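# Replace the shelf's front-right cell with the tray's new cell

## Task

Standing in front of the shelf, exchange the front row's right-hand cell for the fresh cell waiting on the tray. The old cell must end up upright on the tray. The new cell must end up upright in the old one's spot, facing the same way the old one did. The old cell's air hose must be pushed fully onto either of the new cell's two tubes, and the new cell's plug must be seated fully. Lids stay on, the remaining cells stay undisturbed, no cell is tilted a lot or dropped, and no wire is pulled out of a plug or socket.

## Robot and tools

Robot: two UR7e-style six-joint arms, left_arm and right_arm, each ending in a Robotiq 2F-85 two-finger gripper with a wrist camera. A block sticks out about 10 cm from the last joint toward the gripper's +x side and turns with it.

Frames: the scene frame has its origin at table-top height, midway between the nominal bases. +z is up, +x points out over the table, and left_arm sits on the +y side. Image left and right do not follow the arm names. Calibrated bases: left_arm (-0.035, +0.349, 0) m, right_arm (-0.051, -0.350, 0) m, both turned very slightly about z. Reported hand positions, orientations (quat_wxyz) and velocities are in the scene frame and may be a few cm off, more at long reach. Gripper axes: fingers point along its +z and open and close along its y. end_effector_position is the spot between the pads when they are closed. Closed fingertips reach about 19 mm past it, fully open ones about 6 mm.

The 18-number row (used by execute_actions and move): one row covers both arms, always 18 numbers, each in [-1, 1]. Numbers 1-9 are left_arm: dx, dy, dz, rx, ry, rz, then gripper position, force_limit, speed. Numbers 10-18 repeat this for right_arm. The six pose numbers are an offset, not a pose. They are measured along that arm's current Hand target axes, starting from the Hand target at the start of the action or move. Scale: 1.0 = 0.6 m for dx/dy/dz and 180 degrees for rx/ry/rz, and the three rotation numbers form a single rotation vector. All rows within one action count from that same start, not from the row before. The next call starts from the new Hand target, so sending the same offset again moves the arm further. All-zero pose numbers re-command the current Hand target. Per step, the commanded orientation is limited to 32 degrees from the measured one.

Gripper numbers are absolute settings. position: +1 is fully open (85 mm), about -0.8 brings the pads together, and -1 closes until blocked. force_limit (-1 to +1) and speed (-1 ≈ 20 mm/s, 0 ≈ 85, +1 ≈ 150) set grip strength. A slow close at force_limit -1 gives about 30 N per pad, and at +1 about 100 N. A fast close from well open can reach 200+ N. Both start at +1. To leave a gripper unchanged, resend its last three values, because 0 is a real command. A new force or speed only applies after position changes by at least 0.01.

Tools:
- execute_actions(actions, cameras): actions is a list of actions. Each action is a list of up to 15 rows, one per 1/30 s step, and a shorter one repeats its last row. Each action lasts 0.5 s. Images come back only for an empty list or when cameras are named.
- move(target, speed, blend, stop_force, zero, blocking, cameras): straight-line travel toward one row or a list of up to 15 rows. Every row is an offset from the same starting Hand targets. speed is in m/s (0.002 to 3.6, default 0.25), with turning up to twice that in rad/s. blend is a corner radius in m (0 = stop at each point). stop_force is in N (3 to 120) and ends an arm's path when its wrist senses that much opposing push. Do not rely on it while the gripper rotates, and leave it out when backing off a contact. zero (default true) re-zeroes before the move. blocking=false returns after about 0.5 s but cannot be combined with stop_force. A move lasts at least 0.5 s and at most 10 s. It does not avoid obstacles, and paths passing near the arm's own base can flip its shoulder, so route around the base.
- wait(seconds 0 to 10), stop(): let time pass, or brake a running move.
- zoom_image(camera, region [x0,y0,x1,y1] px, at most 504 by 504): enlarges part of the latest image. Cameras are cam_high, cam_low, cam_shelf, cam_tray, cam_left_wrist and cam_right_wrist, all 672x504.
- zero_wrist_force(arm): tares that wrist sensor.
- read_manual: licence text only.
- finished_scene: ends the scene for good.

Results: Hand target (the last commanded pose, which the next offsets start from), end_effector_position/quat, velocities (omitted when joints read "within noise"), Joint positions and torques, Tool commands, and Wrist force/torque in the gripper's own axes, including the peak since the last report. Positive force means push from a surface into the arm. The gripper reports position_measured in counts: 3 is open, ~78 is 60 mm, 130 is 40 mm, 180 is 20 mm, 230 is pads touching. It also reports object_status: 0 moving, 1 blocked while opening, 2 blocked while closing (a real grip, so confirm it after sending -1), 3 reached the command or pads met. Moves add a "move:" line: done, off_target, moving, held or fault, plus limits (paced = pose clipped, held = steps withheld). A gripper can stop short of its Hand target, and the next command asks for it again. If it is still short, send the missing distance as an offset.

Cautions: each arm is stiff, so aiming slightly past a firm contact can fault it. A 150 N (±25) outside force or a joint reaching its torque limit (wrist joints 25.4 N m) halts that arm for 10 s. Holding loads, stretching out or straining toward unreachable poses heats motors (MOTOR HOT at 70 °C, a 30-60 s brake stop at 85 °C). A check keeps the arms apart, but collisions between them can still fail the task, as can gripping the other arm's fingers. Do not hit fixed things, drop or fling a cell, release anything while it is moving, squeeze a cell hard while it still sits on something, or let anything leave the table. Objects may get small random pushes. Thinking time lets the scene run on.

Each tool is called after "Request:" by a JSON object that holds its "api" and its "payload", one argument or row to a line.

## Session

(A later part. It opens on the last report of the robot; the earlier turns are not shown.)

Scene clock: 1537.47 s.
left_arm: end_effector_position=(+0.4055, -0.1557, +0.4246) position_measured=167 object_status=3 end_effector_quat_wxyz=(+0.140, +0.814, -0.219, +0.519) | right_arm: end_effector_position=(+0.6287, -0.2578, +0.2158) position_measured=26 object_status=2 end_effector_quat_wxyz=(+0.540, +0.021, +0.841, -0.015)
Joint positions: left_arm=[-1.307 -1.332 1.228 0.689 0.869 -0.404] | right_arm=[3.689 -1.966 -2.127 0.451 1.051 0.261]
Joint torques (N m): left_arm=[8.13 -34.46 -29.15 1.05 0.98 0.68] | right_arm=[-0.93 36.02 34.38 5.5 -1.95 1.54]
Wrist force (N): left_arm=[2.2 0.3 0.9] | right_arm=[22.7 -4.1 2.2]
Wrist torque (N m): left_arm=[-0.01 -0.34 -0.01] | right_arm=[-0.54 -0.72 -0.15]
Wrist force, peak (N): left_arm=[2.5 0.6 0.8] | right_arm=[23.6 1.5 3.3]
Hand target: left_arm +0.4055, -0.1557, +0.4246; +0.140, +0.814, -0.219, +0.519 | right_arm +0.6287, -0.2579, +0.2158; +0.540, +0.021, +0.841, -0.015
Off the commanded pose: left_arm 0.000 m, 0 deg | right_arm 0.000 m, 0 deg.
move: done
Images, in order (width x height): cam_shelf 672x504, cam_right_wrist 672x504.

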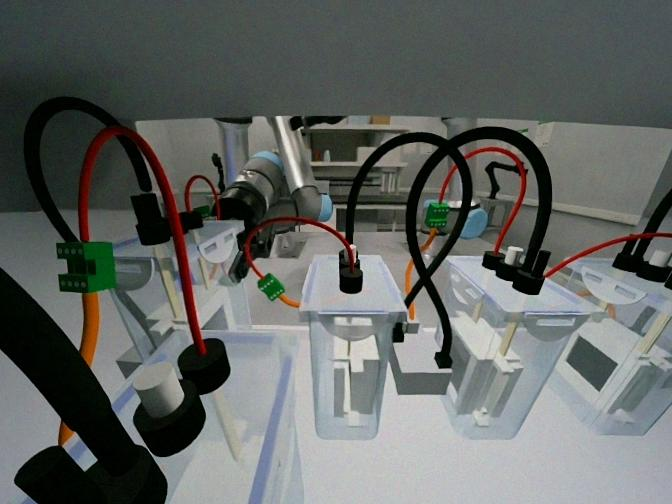

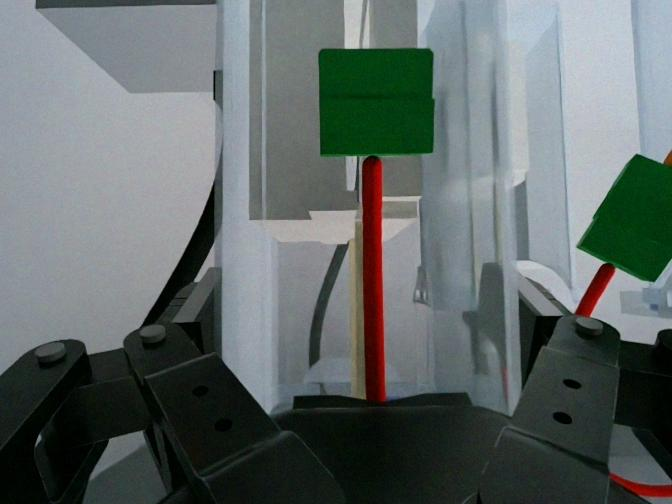

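Request:
{"api": "move", "payload": {
  "target": [0,0,0,0,0,0,-0.3,-0.6,-1,0.0302,0,0.01409,0,0,0,-1,0.5,-1],
  "speed": 0.02,
  "stop_force": 8,
  "cameras": ["cam_right_wrist","cam_low","cam_left_wrist"]
}}

Scene clock: 1547.57 s.
left_arm: end_effector_position=(+0.4055, -0.1557, +0.4246) position_measured=167 object_status=3 end_effector_quat_wxyz=(+0.140, +0.814, -0.219, +0.519) | right_arm: end_effector_position=(+0.6288, -0.2579, +0.1958) position_measured=26 object_status=2 end_effector_quat_wxyz=(+0.540, +0.021, +0.841, -0.015)
Joint positions: left_arm=[-1.307 -1.332 1.228 0.689 0.869 -0.404] | right_arm=[3.689 -2.012 -2.136 0.506 1.051 0.261]
Joint torques (N m): left_arm=[8.07 -33.7 -29.14 1.01 1.04 0.98] | right_arm=[-7.49 58.6 32.1 4.93 -0.67 -1.75]
Wrist force (N): left_arm=[2.1 0.3 0.9] | right_arm=[22.5 -3.8 2.0]
Wrist torque (N m): left_arm=[-0.02 -0.33 -0.01] | right_arm=[-0.49 -0.75 -0.13]
Wrist force, peak (N): left_arm=[2.5 0.4 1.0] | right_arm=[23.4 -3.9 2.6]
Hand target: left_arm +0.4055, -0.1557, +0.4246; +0.140, +0.814, -0.219, +0.519 | right_arm +0.6288, -0.2579, +0.1958; +0.540, +0.021, +0.841, -0.015
Off the commanded pose: left_arm 0.000 m, 0 deg | right_arm 0.000 m, 0 deg.
move: done
Images, in order (width x height): cam_low 672x504, cam_left_wrist 672x504, cam_right_wrist 672x504.

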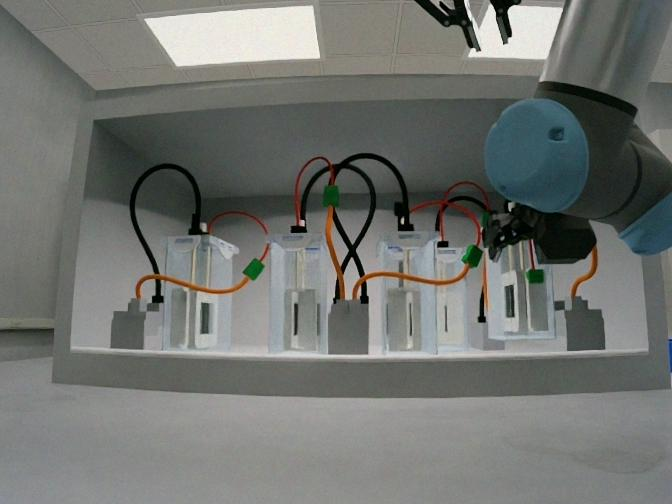

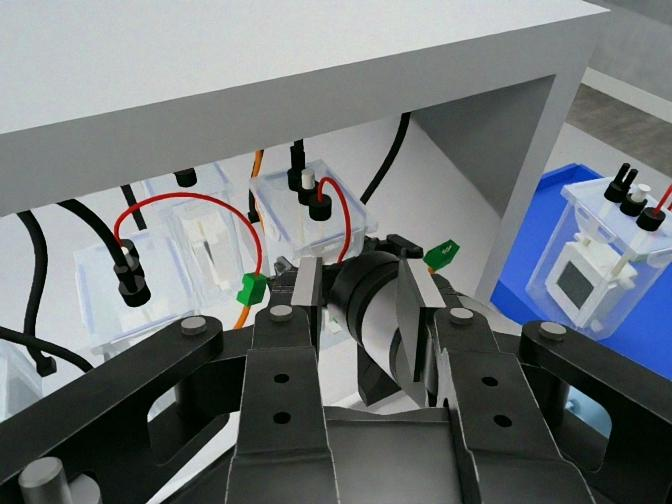

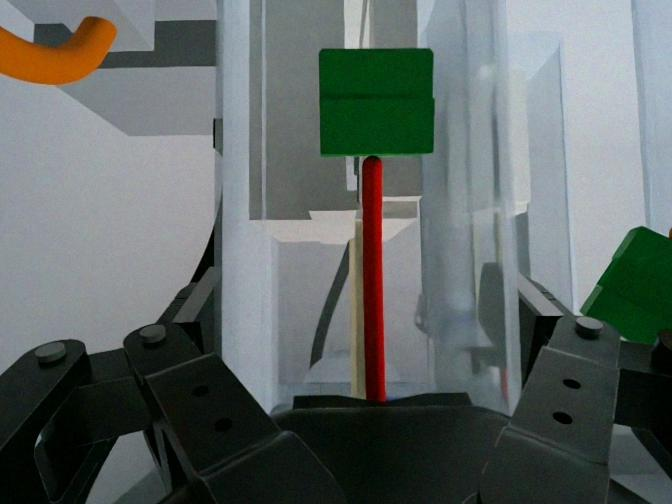

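Request:
{"api": "move", "payload": {
  "target": [0,0,0,0,0,0,-0.3,-0.6,-1,0,0.0265,0,0,0,0,-1,0.5,-1],
  "speed": 0.015,
  "stop_force": 8,
  "cameras": ["cam_right_wrist","cam_low","cam_left_wrist","cam_shelf"]
}}

Scene clock: 1554.10 s.
left_arm: end_effector_position=(+0.4055, -0.1557, +0.4246) position_measured=167 object_status=3 end_effector_quat_wxyz=(+0.140, +0.814, -0.219, +0.519) | right_arm: end_effector_position=(+0.6296, -0.2421, +0.1957) position_measured=26 object_status=2 end_effector_quat_wxyz=(+0.540, +0.021, +0.841, -0.015)
Joint positions: left_arm=[-1.307 -1.332 1.228 0.689 0.869 -0.404] | right_arm=[3.719 -2.018 -2.124 0.492 1.025 0.278]
Joint torques (N m): left_arm=[7.81 -32.72 -28.63 0.88 1.12 0.88] | right_arm=[-8.23 54.74 12.27 8.14 -0.15 -2.01]
Wrist force (N): left_arm=[2.2 0.4 0.7] | right_arm=[22.6 -4.3 2.3]
Wrist torque (N m): left_arm=[0.00 -0.35 -0.01] | right_arm=[-0.50 -0.73 -0.12]
Wrist force, peak (N): left_arm=[2.6 0.5 1.2] | right_arm=[22.6 -5.0 2.2]
Hand target: left_arm +0.4055, -0.1557, +0.4246; +0.140, +0.814, -0.219, +0.519 | right_arm +0.6296, -0.2421, +0.1958; +0.540, +0.021, +0.841, -0.015
Off the commanded pose: left_arm 0.000 m, 0 deg | right_arm 0.000 m, 0 deg.
move: done
Images, in order (width x height): cam_low 672x504, cam_shelf 672x504, cam_left_wrist 672x504, cam_right_wrist 672x504.

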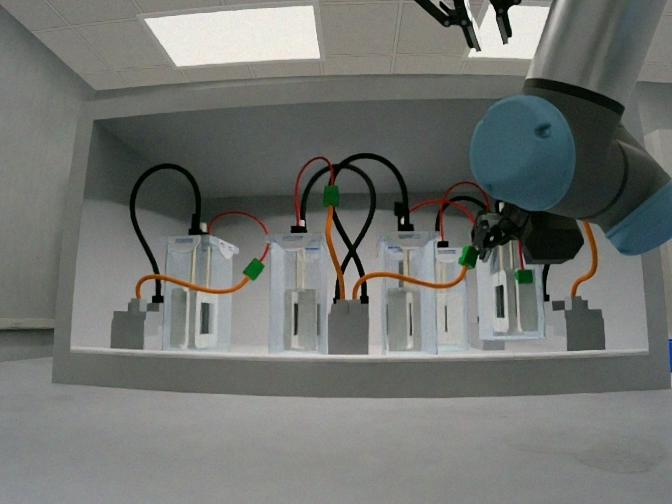

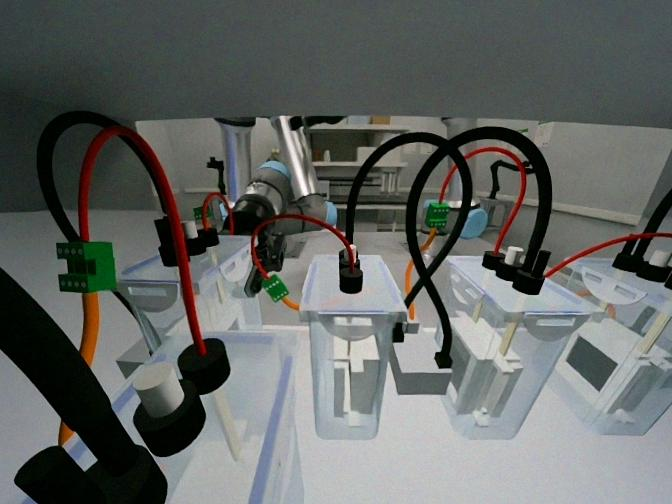

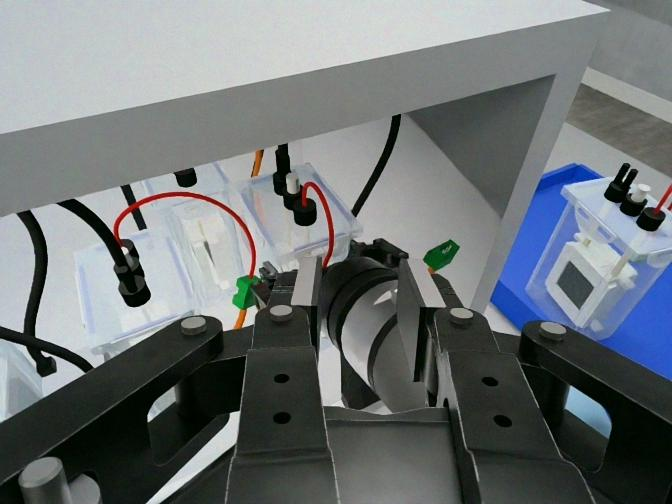

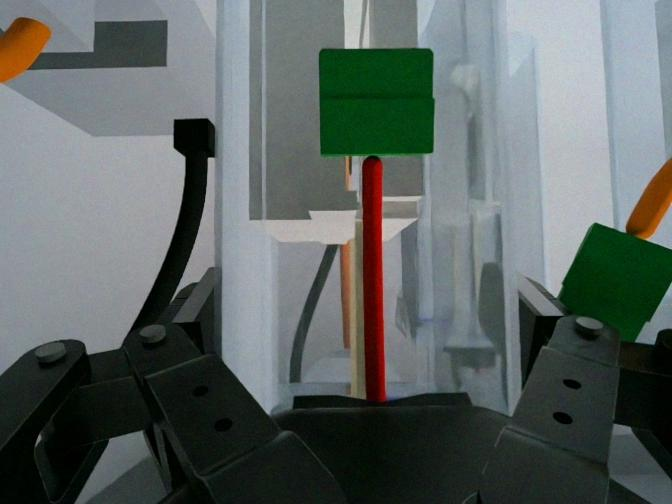

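Request:
{"api": "move", "payload": {
  "target": [0,0,0,0,0,0,-0.3,-0.6,-1,0.0332,0.0025,0.0155,0,0,0,-1,0.5,-1],
  "speed": 0.008,
  "stop_force": 7,
  "cameras": ["cam_right_wrist","cam_low","cam_left_wrist","cam_shelf"]
}}

Scene clock: 1560.80 s.
left_arm: end_effector_position=(+0.4055, -0.1557, +0.4246) position_measured=167 object_status=3 end_effector_quat_wxyz=(+0.140, +0.814, -0.219, +0.519) | right_arm: end_effector_position=(+0.6299, -0.2406, +0.1738) position_measured=26 object_status=2 end_effector_quat_wxyz=(+0.540, +0.021, +0.841, -0.015)
Joint positions: left_arm=[-1.307 -1.332 1.228 0.689 0.869 -0.404] | right_arm=[3.721 -2.071 -2.129 0.549 1.023 0.279]
Joint torques (N m): left_arm=[7.76 -30.98 -28.22 0.92 1.1 0.91] | right_arm=[5.24 59.38 15.42 5.22 -2.75 1.6]
Wrist force (N): left_arm=[2.2 0.2 0.8] | right_arm=[22.5 -4.1 2.2]
Wrist torque (N m): left_arm=[-0.02 -0.35 -0.01] | right_arm=[-0.53 -0.71 -0.14]
Wrist force, peak (N): left_arm=[2.6 0.7 0.8] | right_arm=[23.0 -3.9 1.9]
Hand target: left_arm +0.4055, -0.1557, +0.4246; +0.140, +0.814, -0.219, +0.519 | right_arm +0.6299, -0.2406, +0.1738; +0.540, +0.021, +0.841, -0.015
Off the commanded pose: left_arm 0.000 m, 0 deg | right_arm 0.000 m, 0 deg.
move: done
Images, in order (width x height): cam_low 672x504, cam_shelf 672x504, cam_left_wrist 672x504, cam_right_wrist 672x504.

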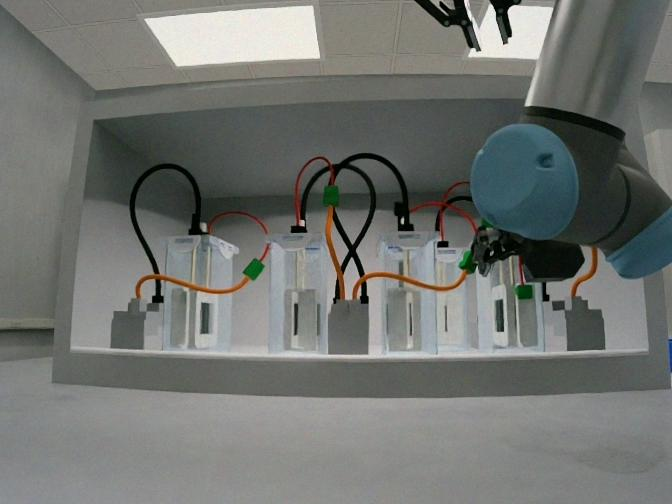

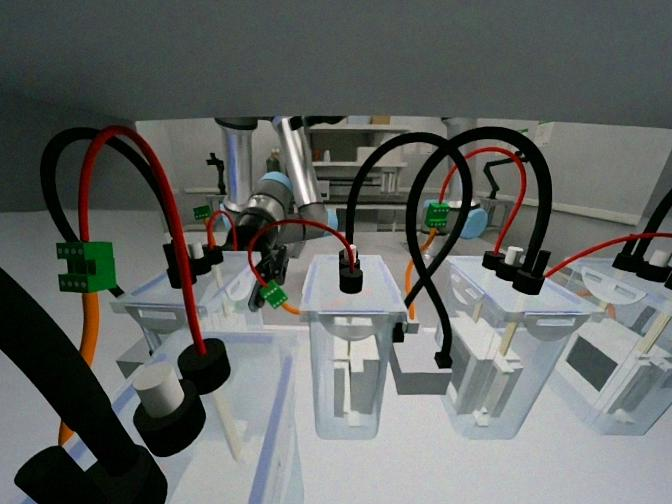

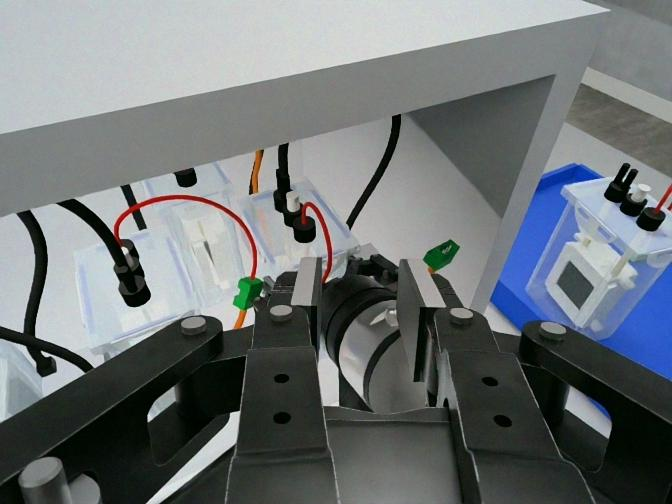

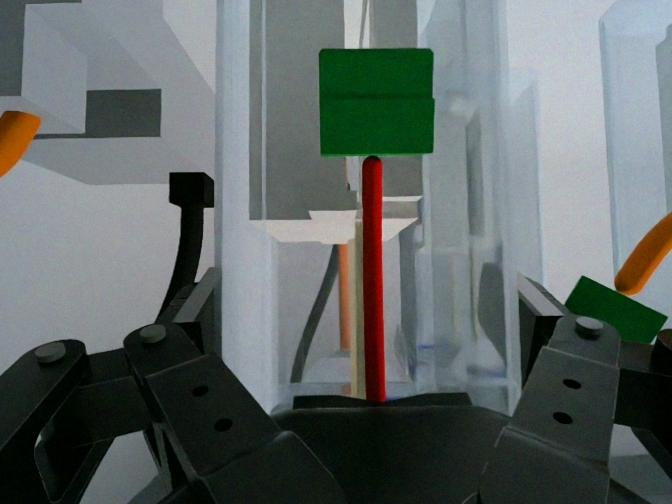

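Request:
{"api": "move", "payload": {
  "target": [0,0,0,0,0,0,-0.3,-0.6,-1,0.0181,0.0,0.00845,0,0,0,-1,0.5,-1],
  "speed": 0.006,
  "stop_force": 6,
  "cameras": ["cam_right_wrist","cam_low"]
}}

Scene clock: 1566.83 s.
left_arm: end_effector_position=(+0.4055, -0.1557, +0.4246) position_measured=167 object_status=3 end_effector_quat_wxyz=(+0.140, +0.814, -0.219, +0.519) | right_arm: end_effector_position=(+0.6299, -0.2407, +0.1703) position_measured=26 object_status=2 end_effector_quat_wxyz=(+0.540, +0.021, +0.841, -0.015)
Joint positions: left_arm=[-1.307 -1.332 1.228 0.689 0.869 -0.404] | right_arm=[3.721 -2.079 -2.13 0.558 1.023 0.279]
Joint torques (N m): left_arm=[7.32 -30.71 -28.74 0.66 1.1 0.86] | right_arm=[-6.11 57.4 18.06 4.03 -0.54 -1.3]
Wrist force (N): left_arm=[2.3 0.5 0.9] | right_arm=[19.2 -4.2 1.2]
Wrist torque (N m): left_arm=[0.01 -0.37 -0.01] | right_arm=[-0.51 -1.07 -0.24]
Wrist force, peak (N): left_arm=[2.6 0.4 1.2] | right_arm=[23.0 -3.8 2.3]
Hand target: left_arm +0.4055, -0.1557, +0.4246; +0.140, +0.814, -0.219, +0.519 | right_arm +0.6299, -0.2406, +0.1703; +0.540, +0.021, +0.841, -0.015 (not the last commanded pose)
Off the commanded pose: left_arm 0.000 m, 0 deg | right_arm 0.009 m, 0 deg.
move: contact (right_arm)
Images, in order (width x height): cam_low 672x504, cam_right_wrist 672x504.

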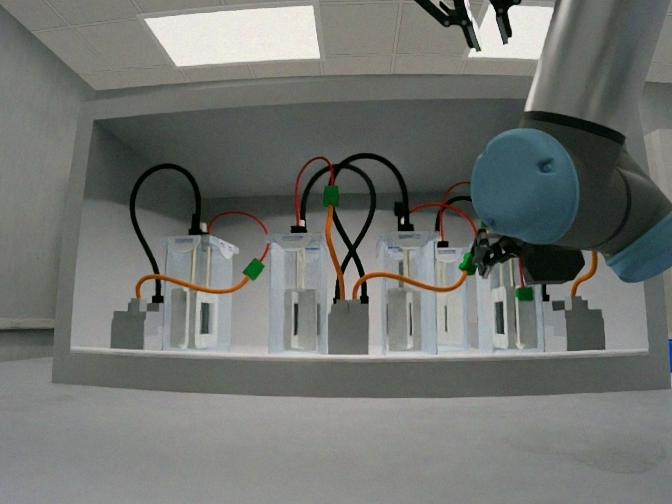

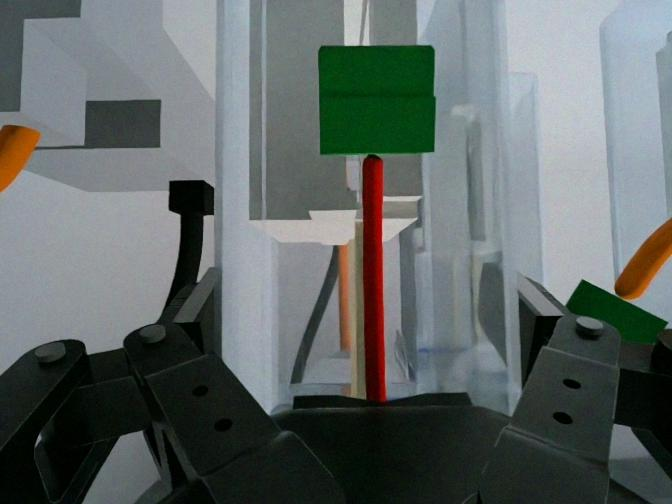

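Request:
{"api": "move", "payload": {
  "target": [0,0,0,0,0,0,-0.3,-0.6,-1,0.00121,0.0,0.00056,0,0,0,-1,0.5,-1],
  "speed": 0.006
}}

Scene clock: 1570.10 s.
left_arm: end_effector_position=(+0.4055, -0.1557, +0.4246) position_measured=167 object_status=3 end_effector_quat_wxyz=(+0.140, +0.814, -0.219, +0.519) | right_arm: end_effector_position=(+0.6300, -0.2406, +0.1697) position_measured=26 object_status=2 end_effector_quat_wxyz=(+0.540, +0.021, +0.841, -0.015)
Joint positions: left_arm=[-1.307 -1.332 1.228 0.689 0.869 -0.404] | right_arm=[3.721 -2.081 -2.13 0.56 1.023 0.279]
Joint torques (N m): left_arm=[7.86 -30 -28.11 0.8 1.08 0.82] | right_arm=[-4.56 22.02 6.28 2.29 -0.01 0.22]
Wrist force (N): left_arm=[2.2 0.4 1.0] | right_arm=[2.4 -3.8 -13.8]
Wrist torque (N m): left_arm=[0.00 -0.35 -0.01] | right_arm=[-0.13 -0.94 -0.77]
Wrist force, peak (N): left_arm=[2.5 0.6 1.1] | right_arm=[19.5 -4.2 1.3]
Hand target: left_arm +0.4055, -0.1557, +0.4246; +0.140, +0.814, -0.219, +0.519 | right_arm +0.6299, -0.2407, +0.1695; +0.540, +0.021, +0.841, -0.015
Off the commanded pose: left_arm 0.000 m, 0 deg | right_arm 0.000 m, 0 deg.
move: done

Request:
{"api": "move", "payload": {
  "target": [0,0,0,0,0,0,-0.3,-0.6,-1,0,0,0,0,0,0,1,0.5,-1],
  "cameras": ["cam_right_wrist","cam_low","cam_shelf","cam_left_wrist"]
}}

Scene clock: 1574.97 s.
left_arm: end_effector_position=(+0.4055, -0.1557, +0.4246) position_measured=167 object_status=3 end_effector_quat_wxyz=(+0.140, +0.814, -0.219, +0.519) | right_arm: end_effector_position=(+0.6299, -0.2407, +0.1694) position_measured=3 object_status=0 end_effector_quat_wxyz=(+0.540, +0.021, +0.841, -0.015)
Joint positions: left_arm=[-1.307 -1.332 1.228 0.689 0.869 -0.404] | right_arm=[3.721 -2.081 -2.13 0.56 1.023 0.279]
Joint torques (N m): left_arm=[7.58 -29.45 -27.51 0.73 1.03 0.91] | right_arm=[-6.42 44.85 12.48 3.85 -1.99 0.42]
Wrist force (N): left_arm=[2.4 0.5 0.9] | right_arm=[8.9 -5.2 -7.8]
Wrist torque (N m): left_arm=[0.02 -0.38 -0.01] | right_arm=[-0.61 -1.16 -0.15]
Wrist force, peak (N): left_arm=[2.4 0.8 1.0] | right_arm=[0.2 -3.4 -15.5]
Hand target: left_arm +0.4055, -0.1557, +0.4246; +0.140, +0.814, -0.219, +0.519 | right_arm +0.6299, -0.2407, +0.1695; +0.540, +0.021, +0.841, -0.015
Off the commanded pose: left_arm 0.000 m, 0 deg | right_arm 0.000 m, 0 deg.
move: done
Images, in order (width x height): cam_low 672x504, cam_shelf 672x504, cam_left_wrist 672x504, cam_right_wrist 672x504.

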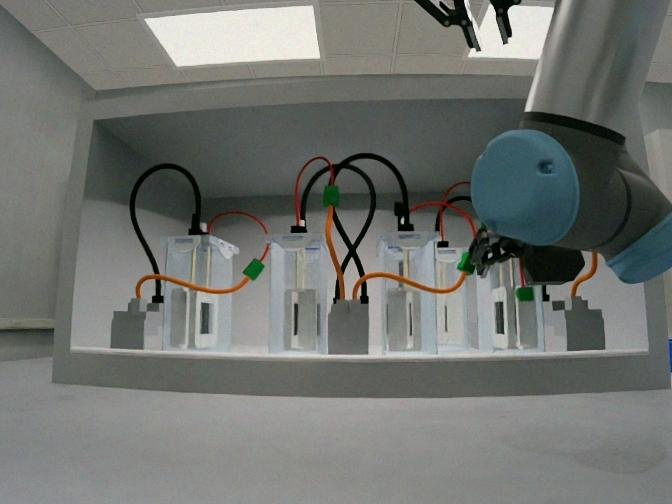

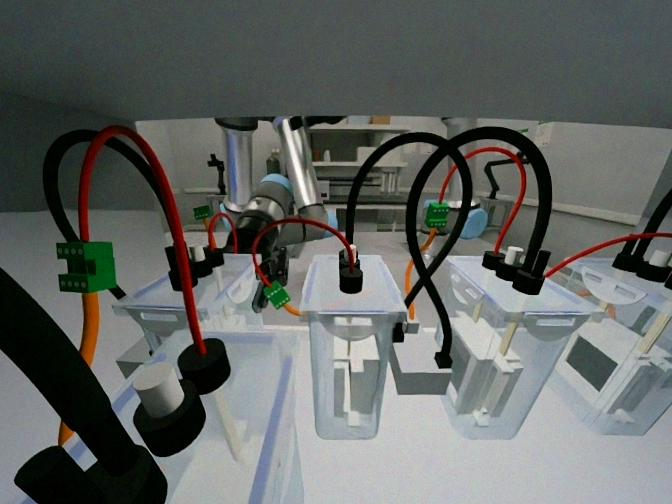

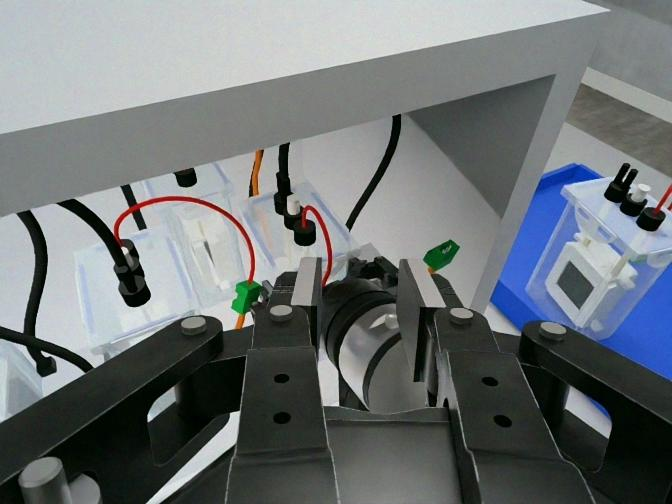

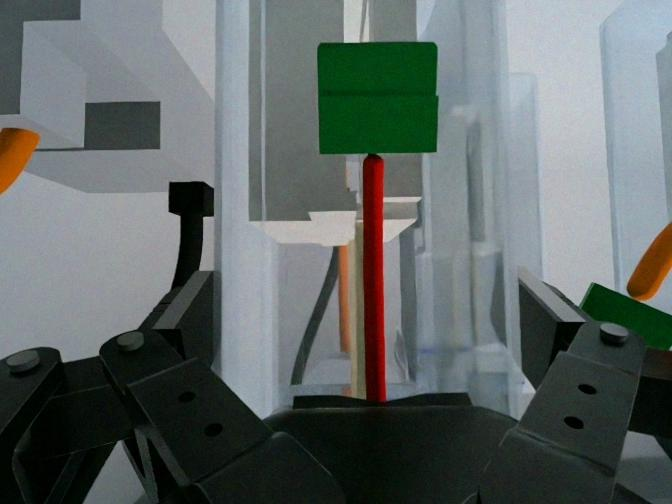

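Request:
{"api": "move", "payload": {
  "target": [0,0,0,0,0,0,-0.3,-0.6,-1,0.0141,0,-0.0302,0,0,0,1,0.5,-1],
  "speed": 0.015,
  "stop_force": 8,
  "cameras": ["cam_right_wrist","cam_shelf","cam_left_wrist"]
}}

Scene clock: 1582.70 s.
left_arm: end_effector_position=(+0.4055, -0.1557, +0.4246) position_measured=167 object_status=3 end_effector_quat_wxyz=(+0.140, +0.814, -0.219, +0.519) | right_arm: end_effector_position=(+0.6099, -0.2396, +0.1694) position_measured=3 object_status=3 end_effector_quat_wxyz=(+0.540, +0.021, +0.841, -0.015)
Joint positions: left_arm=[-1.307 -1.332 1.228 0.689 0.869 -0.404] | right_arm=[3.748 -2.053 -2.187 0.581 1 0.295]
Joint torques (N m): left_arm=[6.67 -27.95 -27.5 0.56 1.02 1.01] | right_arm=[-8.46 23.79 25.05 1.69 0.93 -1.94]
Wrist force (N): left_arm=[2.1 0.4 1.0] | right_arm=[8.2 -4.7 -5.9]
Wrist torque (N m): left_arm=[0.01 -0.33 -0.01] | right_arm=[-0.64 -1.10 -0.16]
Wrist force, peak (N): left_arm=[2.5 0.8 1.0] | right_arm=[9.1 -5.2 -7.8]
Hand target: left_arm +0.4055, -0.1557, +0.4246; +0.140, +0.814, -0.219, +0.519 | right_arm +0.6099, -0.2396, +0.1694; +0.540, +0.021, +0.841, -0.015
Off the commanded pose: left_arm 0.000 m, 0 deg | right_arm 0.000 m, 0 deg.
move: done
Images, in order (width x height): cam_shelf 672x504, cam_left_wrist 672x504, cam_right_wrist 672x504.

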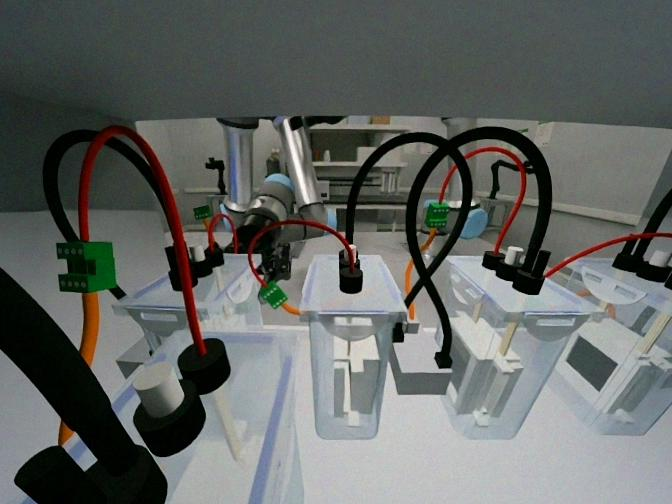

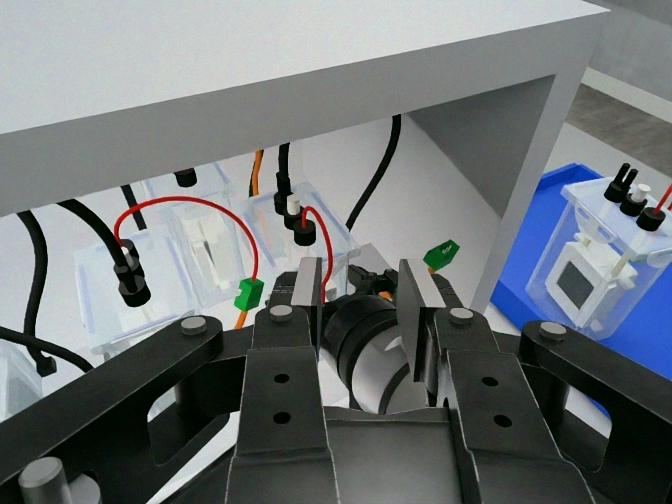

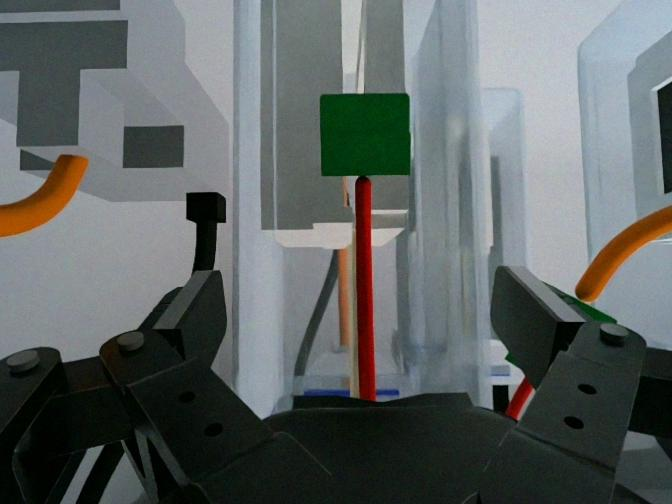

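Request:
{"api": "move", "payload": {
  "target": [0,0,0,0,0,0,-0.3,-0.6,-1,0.0986,0,-0.2115,0,0,0,1,0.5,-1],
  "speed": 0.08,
  "cameras": ["cam_right_wrist","cam_shelf","cam_left_wrist","cam_low","cam_tray","cam_high"]
}}

Scene clock: 1593.20 s.
left_arm: end_effector_position=(+0.4055, -0.1557, +0.4246) position_measured=167 object_status=3 end_effector_quat_wxyz=(+0.140, +0.814, -0.219, +0.519) | right_arm: end_effector_position=(+0.4701, -0.2324, +0.1684) position_measured=3 object_status=3 end_effector_quat_wxyz=(+0.540, +0.021, +0.841, -0.015)
Joint positions: left_arm=[-1.307 -1.332 1.228 0.689 0.869 -0.404] | right_arm=[4.024 -1.846 -2.578 0.64 0.768 0.489]
Joint torques (N m): left_arm=[7.24 -27.41 -27.2 0.47 1.06 0.93] | right_arm=[1.61 13.33 14.49 4.34 -0.43 -1.28]
Wrist force (N): left_arm=[2.2 0.4 1.2] | right_arm=[8.1 -4.9 -5.9]
Wrist torque (N m): left_arm=[0.00 -0.35 -0.01] | right_arm=[-0.64 -1.05 -0.09]
Wrist force, peak (N): left_arm=[2.5 0.3 1.1] | right_arm=[8.7 -5.1 -6.8]
Hand target: left_arm +0.4055, -0.1557, +0.4246; +0.140, +0.814, -0.219, +0.519 | right_arm +0.4701, -0.2324, +0.1684; +0.540, +0.021, +0.841, -0.015
Off the commanded pose: left_arm 0.000 m, 0 deg | right_arm 0.000 m, 0 deg.
move: done

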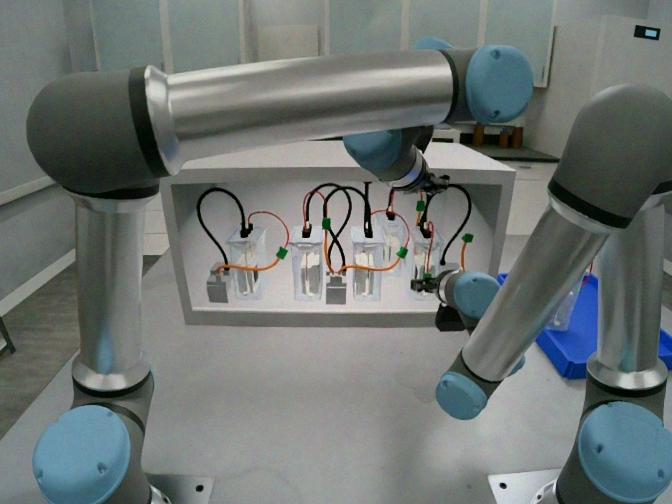

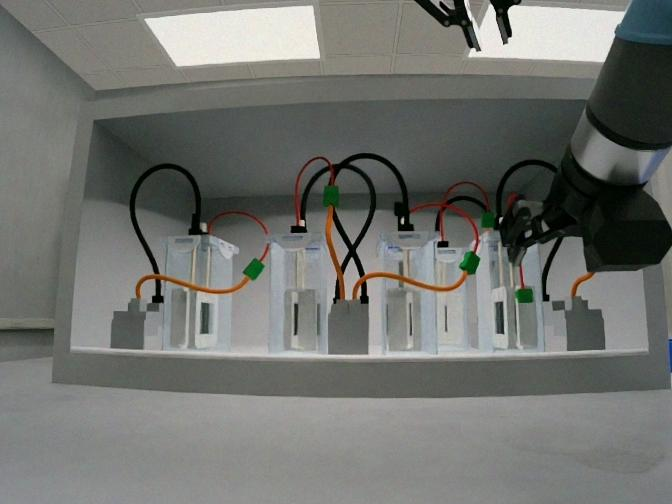

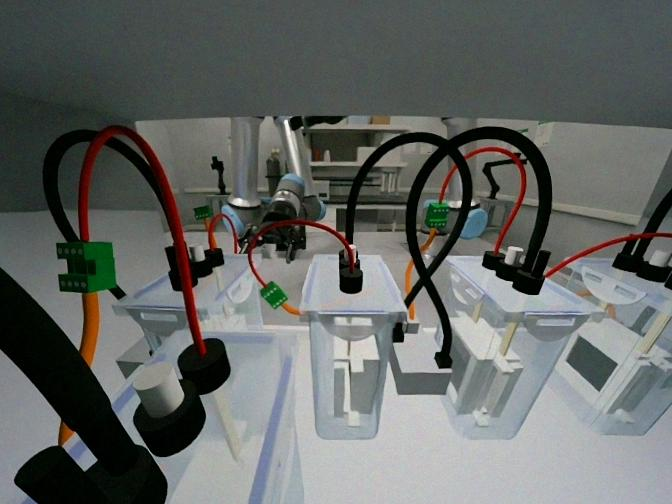

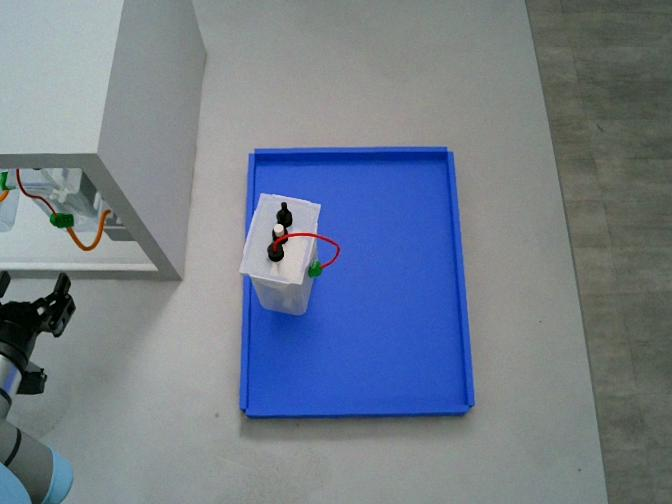

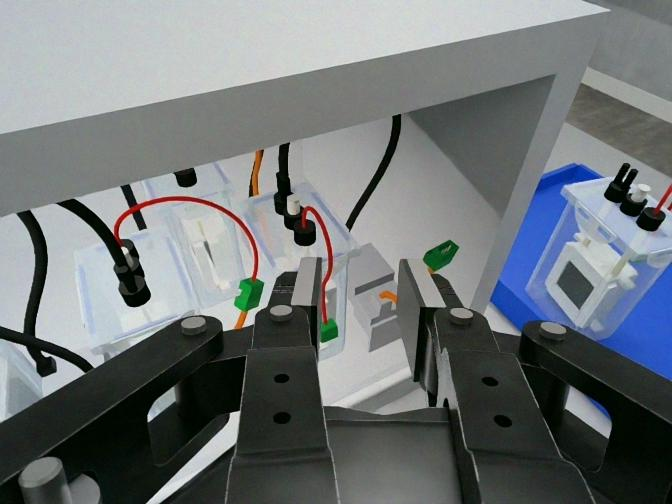

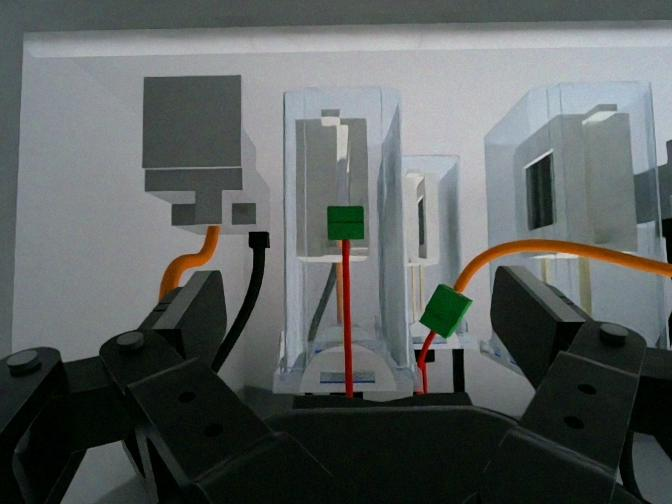

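Request:
{"api": "zoom_image", "payload": {
  "camera": "cam_shelf",
  "region": [180, 190, 240, 250]
}}

Request:
{"api": "zoom_image", "payload": {
  "camera": "cam_left_wrist",
  "region": [300, 220, 480, 350]
}}

Request:
{"api": "zoom_image", "payload": {
  "camera": "cam_high",
  "region": [400, 210, 500, 300]
}}

Request:
{"api": "zoom_image", "payload": {
  "camera": "cam_right_wrist",
  "region": [290, 180, 400, 270]
}}

Scaled by 8.400 from the camera's 672x504 image, which has a finer 960x720 frame.

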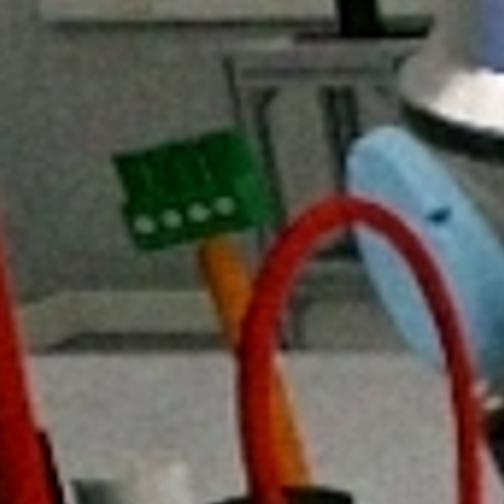

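Scaled by 2.800 from the camera's 672x504 image, which has a finer 960x720 frame.

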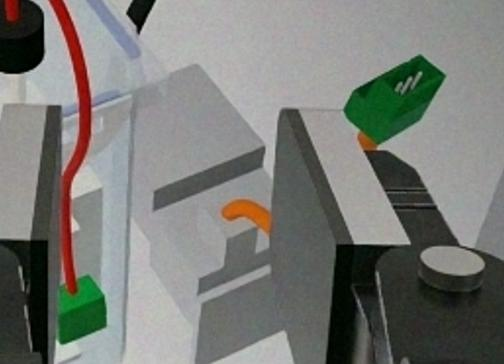

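Scaled by 5.040 from the camera's 672x504 image, which has a finer 960x720 frame.

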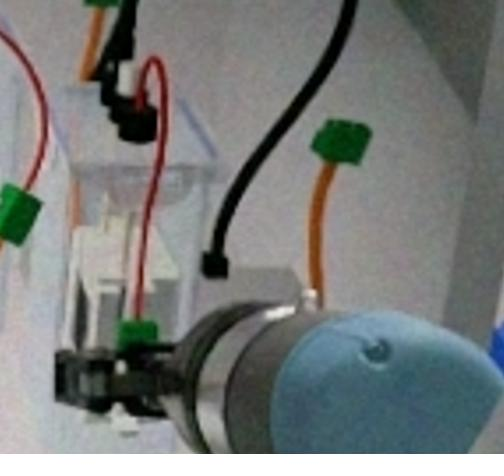

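Scaled by 4.582 from the camera's 672x504 image, which has a finer 960x720 frame.

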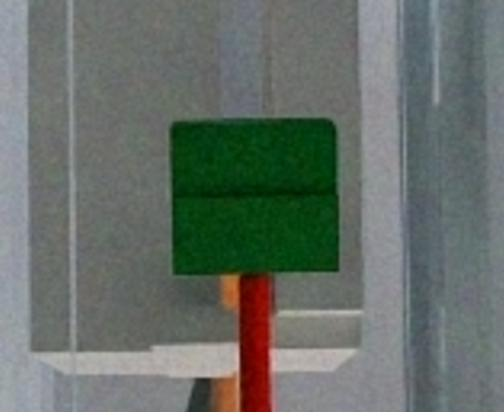

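Request:
{"api": "zoom_image", "payload": {
  "camera": "cam_low",
  "region": [230, 170, 350, 290]
}}

Request:
{"api": "zoom_image", "payload": {
  "camera": "cam_right_wrist",
  "region": [390, 250, 500, 400]
}}

Request:
{"api": "zoom_image", "payload": {
  "camera": "cam_shelf",
  "region": [40, 220, 140, 320]
}}

Request:
{"api": "zoom_image", "payload": {
  "camera": "cam_shelf",
  "region": [410, 190, 470, 250]
}}

Request:
{"api": "zoom_image", "payload": {
  "camera": "cam_tray",
  "region": [260, 220, 350, 300]
}}

Request:
{"api": "zoom_image", "payload": {
  "camera": "cam_tray",
  "region": [10, 160, 130, 280]
}}

Scaled by 4.200 from the camera's 672x504 image, which has a finer 960x720 frame.

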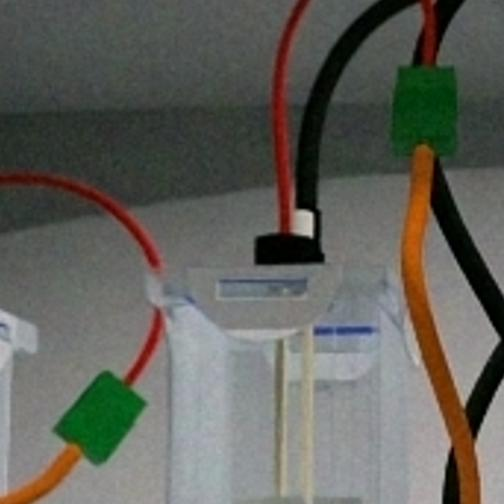

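Scaled by 3.360 from the camera's 672x504 image, which has a finer 960x720 frame.

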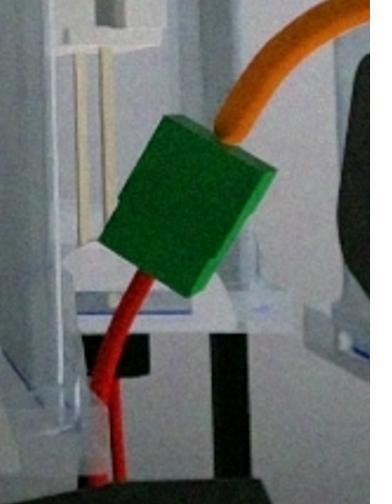

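Scaled by 5.040 from the camera's 672x504 image, which has a finer 960x720 frame.

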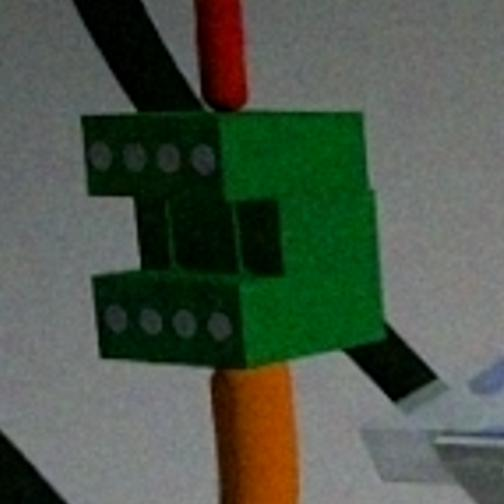

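Scaled by 8.400 from the camera's 672x504 image, which has a finer 960x720 frame.

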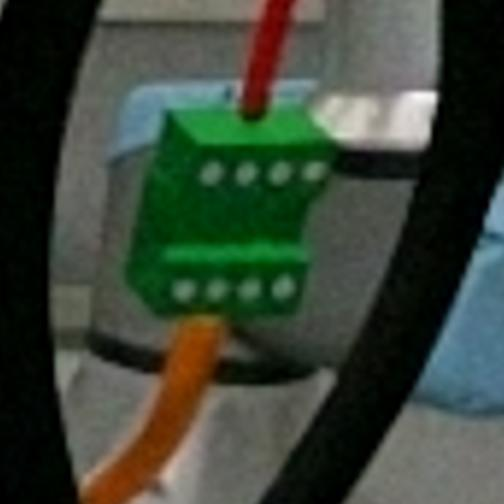

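Scaled by 5.600 from the camera's 672x504 image, which has a finer 960x720 frame.

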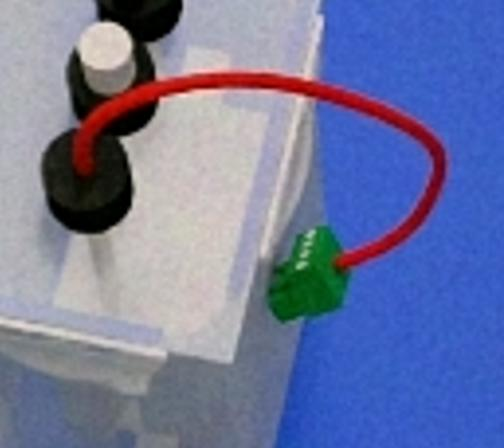

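Scaled by 4.200 from the camera's 672x504 image, which has a finer 960x720 frame.

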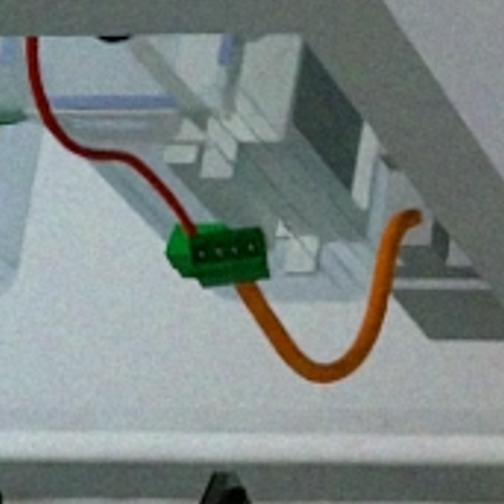

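Request:
{"api": "move", "payload": {
  "target": [0,0,0,0,0,0,-0.3,-0.6,-1,-0.139,-0.1702,-0.221,0,0,0,-0.1,0,-1],
  "speed": 0.12,
  "cameras": ["cam_right_wrist","cam_left_wrist","cam_shelf","cam_high"]
}}

Request:
{"api": "zoom_image", "payload": {
  "camera": "cam_left_wrist",
  "region": [400, 210, 490, 300]
}}

Scene clock: 1645.33 s.
left_arm: end_effector_position=(+0.4055, -0.1557, +0.4246) position_measured=167 object_status=3 end_effector_quat_wxyz=(+0.140, +0.814, -0.219, +0.519) | right_arm: end_effector_position=(+0.3792, -0.3296, +0.2998) position_measured=141 object_status=0 end_effector_quat_wxyz=(+0.540, +0.021, +0.841, -0.015)
Joint positions: left_arm=[-1.307 -1.332 1.228 0.689 0.869 -0.404] | right_arm=[4.06 -0.885 -2.685 -0.237 0.74 0.521]
Joint torques (N m): left_arm=[6.53 -27.12 -26.89 0.41 0.99 0.97] | right_arm=[-8.47 7.46 12.28 1.21 0.32 -1.98]
Wrist force (N): left_arm=[2.3 0.5 1.0] | right_arm=[8.6 -4.9 -5.9]
Wrist torque (N m): left_arm=[0.01 -0.36 -0.01] | right_arm=[-0.66 -1.09 -0.13]
Wrist force, peak (N): left_arm=[2.6 0.4 1.2] | right_arm=[8.0 -5.6 -6.9]
Hand target: left_arm +0.4055, -0.1557, +0.4246; +0.140, +0.814, -0.219, +0.519 | right_arm +0.3792, -0.3296, +0.2998; +0.540, +0.021, +0.841, -0.015
Off the commanded pose: left_arm 0.000 m, 0 deg | right_arm 0.000 m, 0 deg.
move: done
Images, in order (width x height): cam_high 672x504, cam_shelf 672x504, cam_left_wrist 672x504, cam_right_wrist 672x504.

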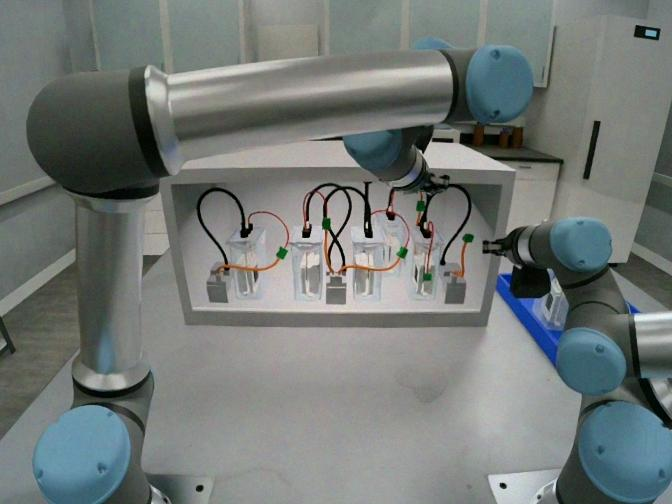

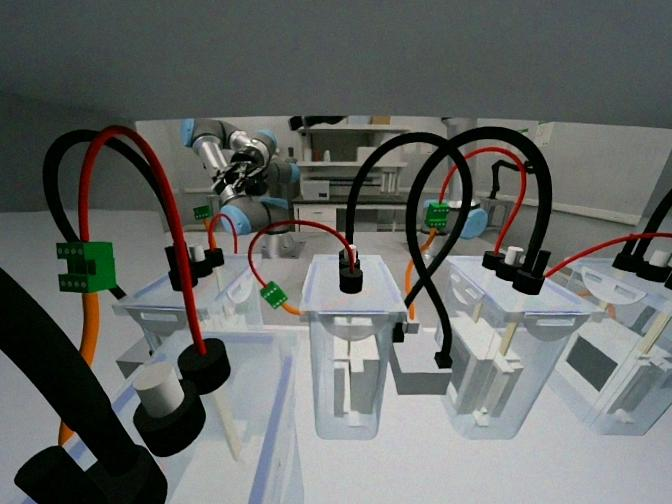

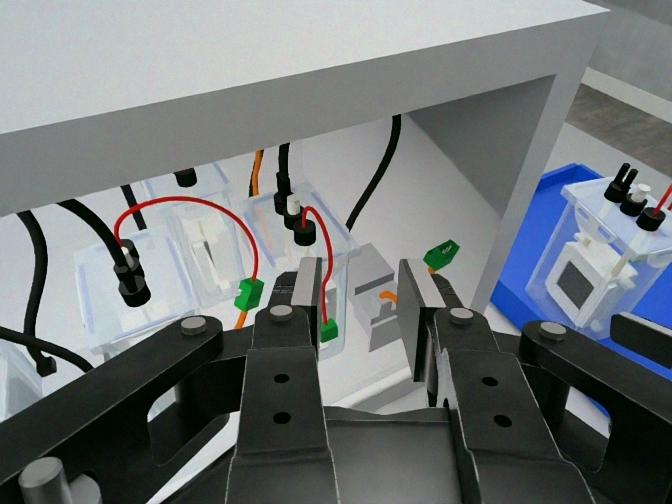

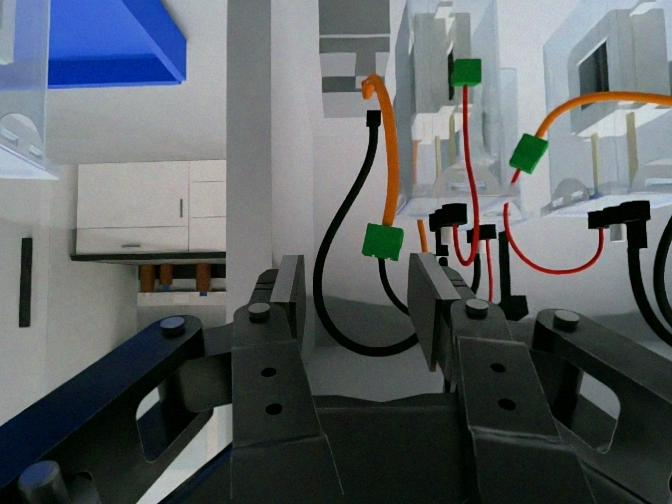

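Scaled by 5.600 from the camera's 672x504 image, which has a finer 960x720 frame.

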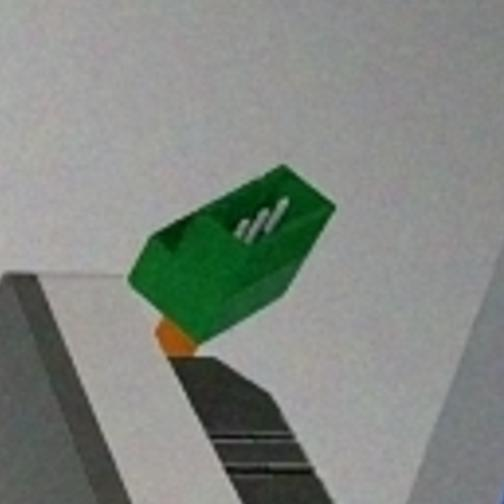

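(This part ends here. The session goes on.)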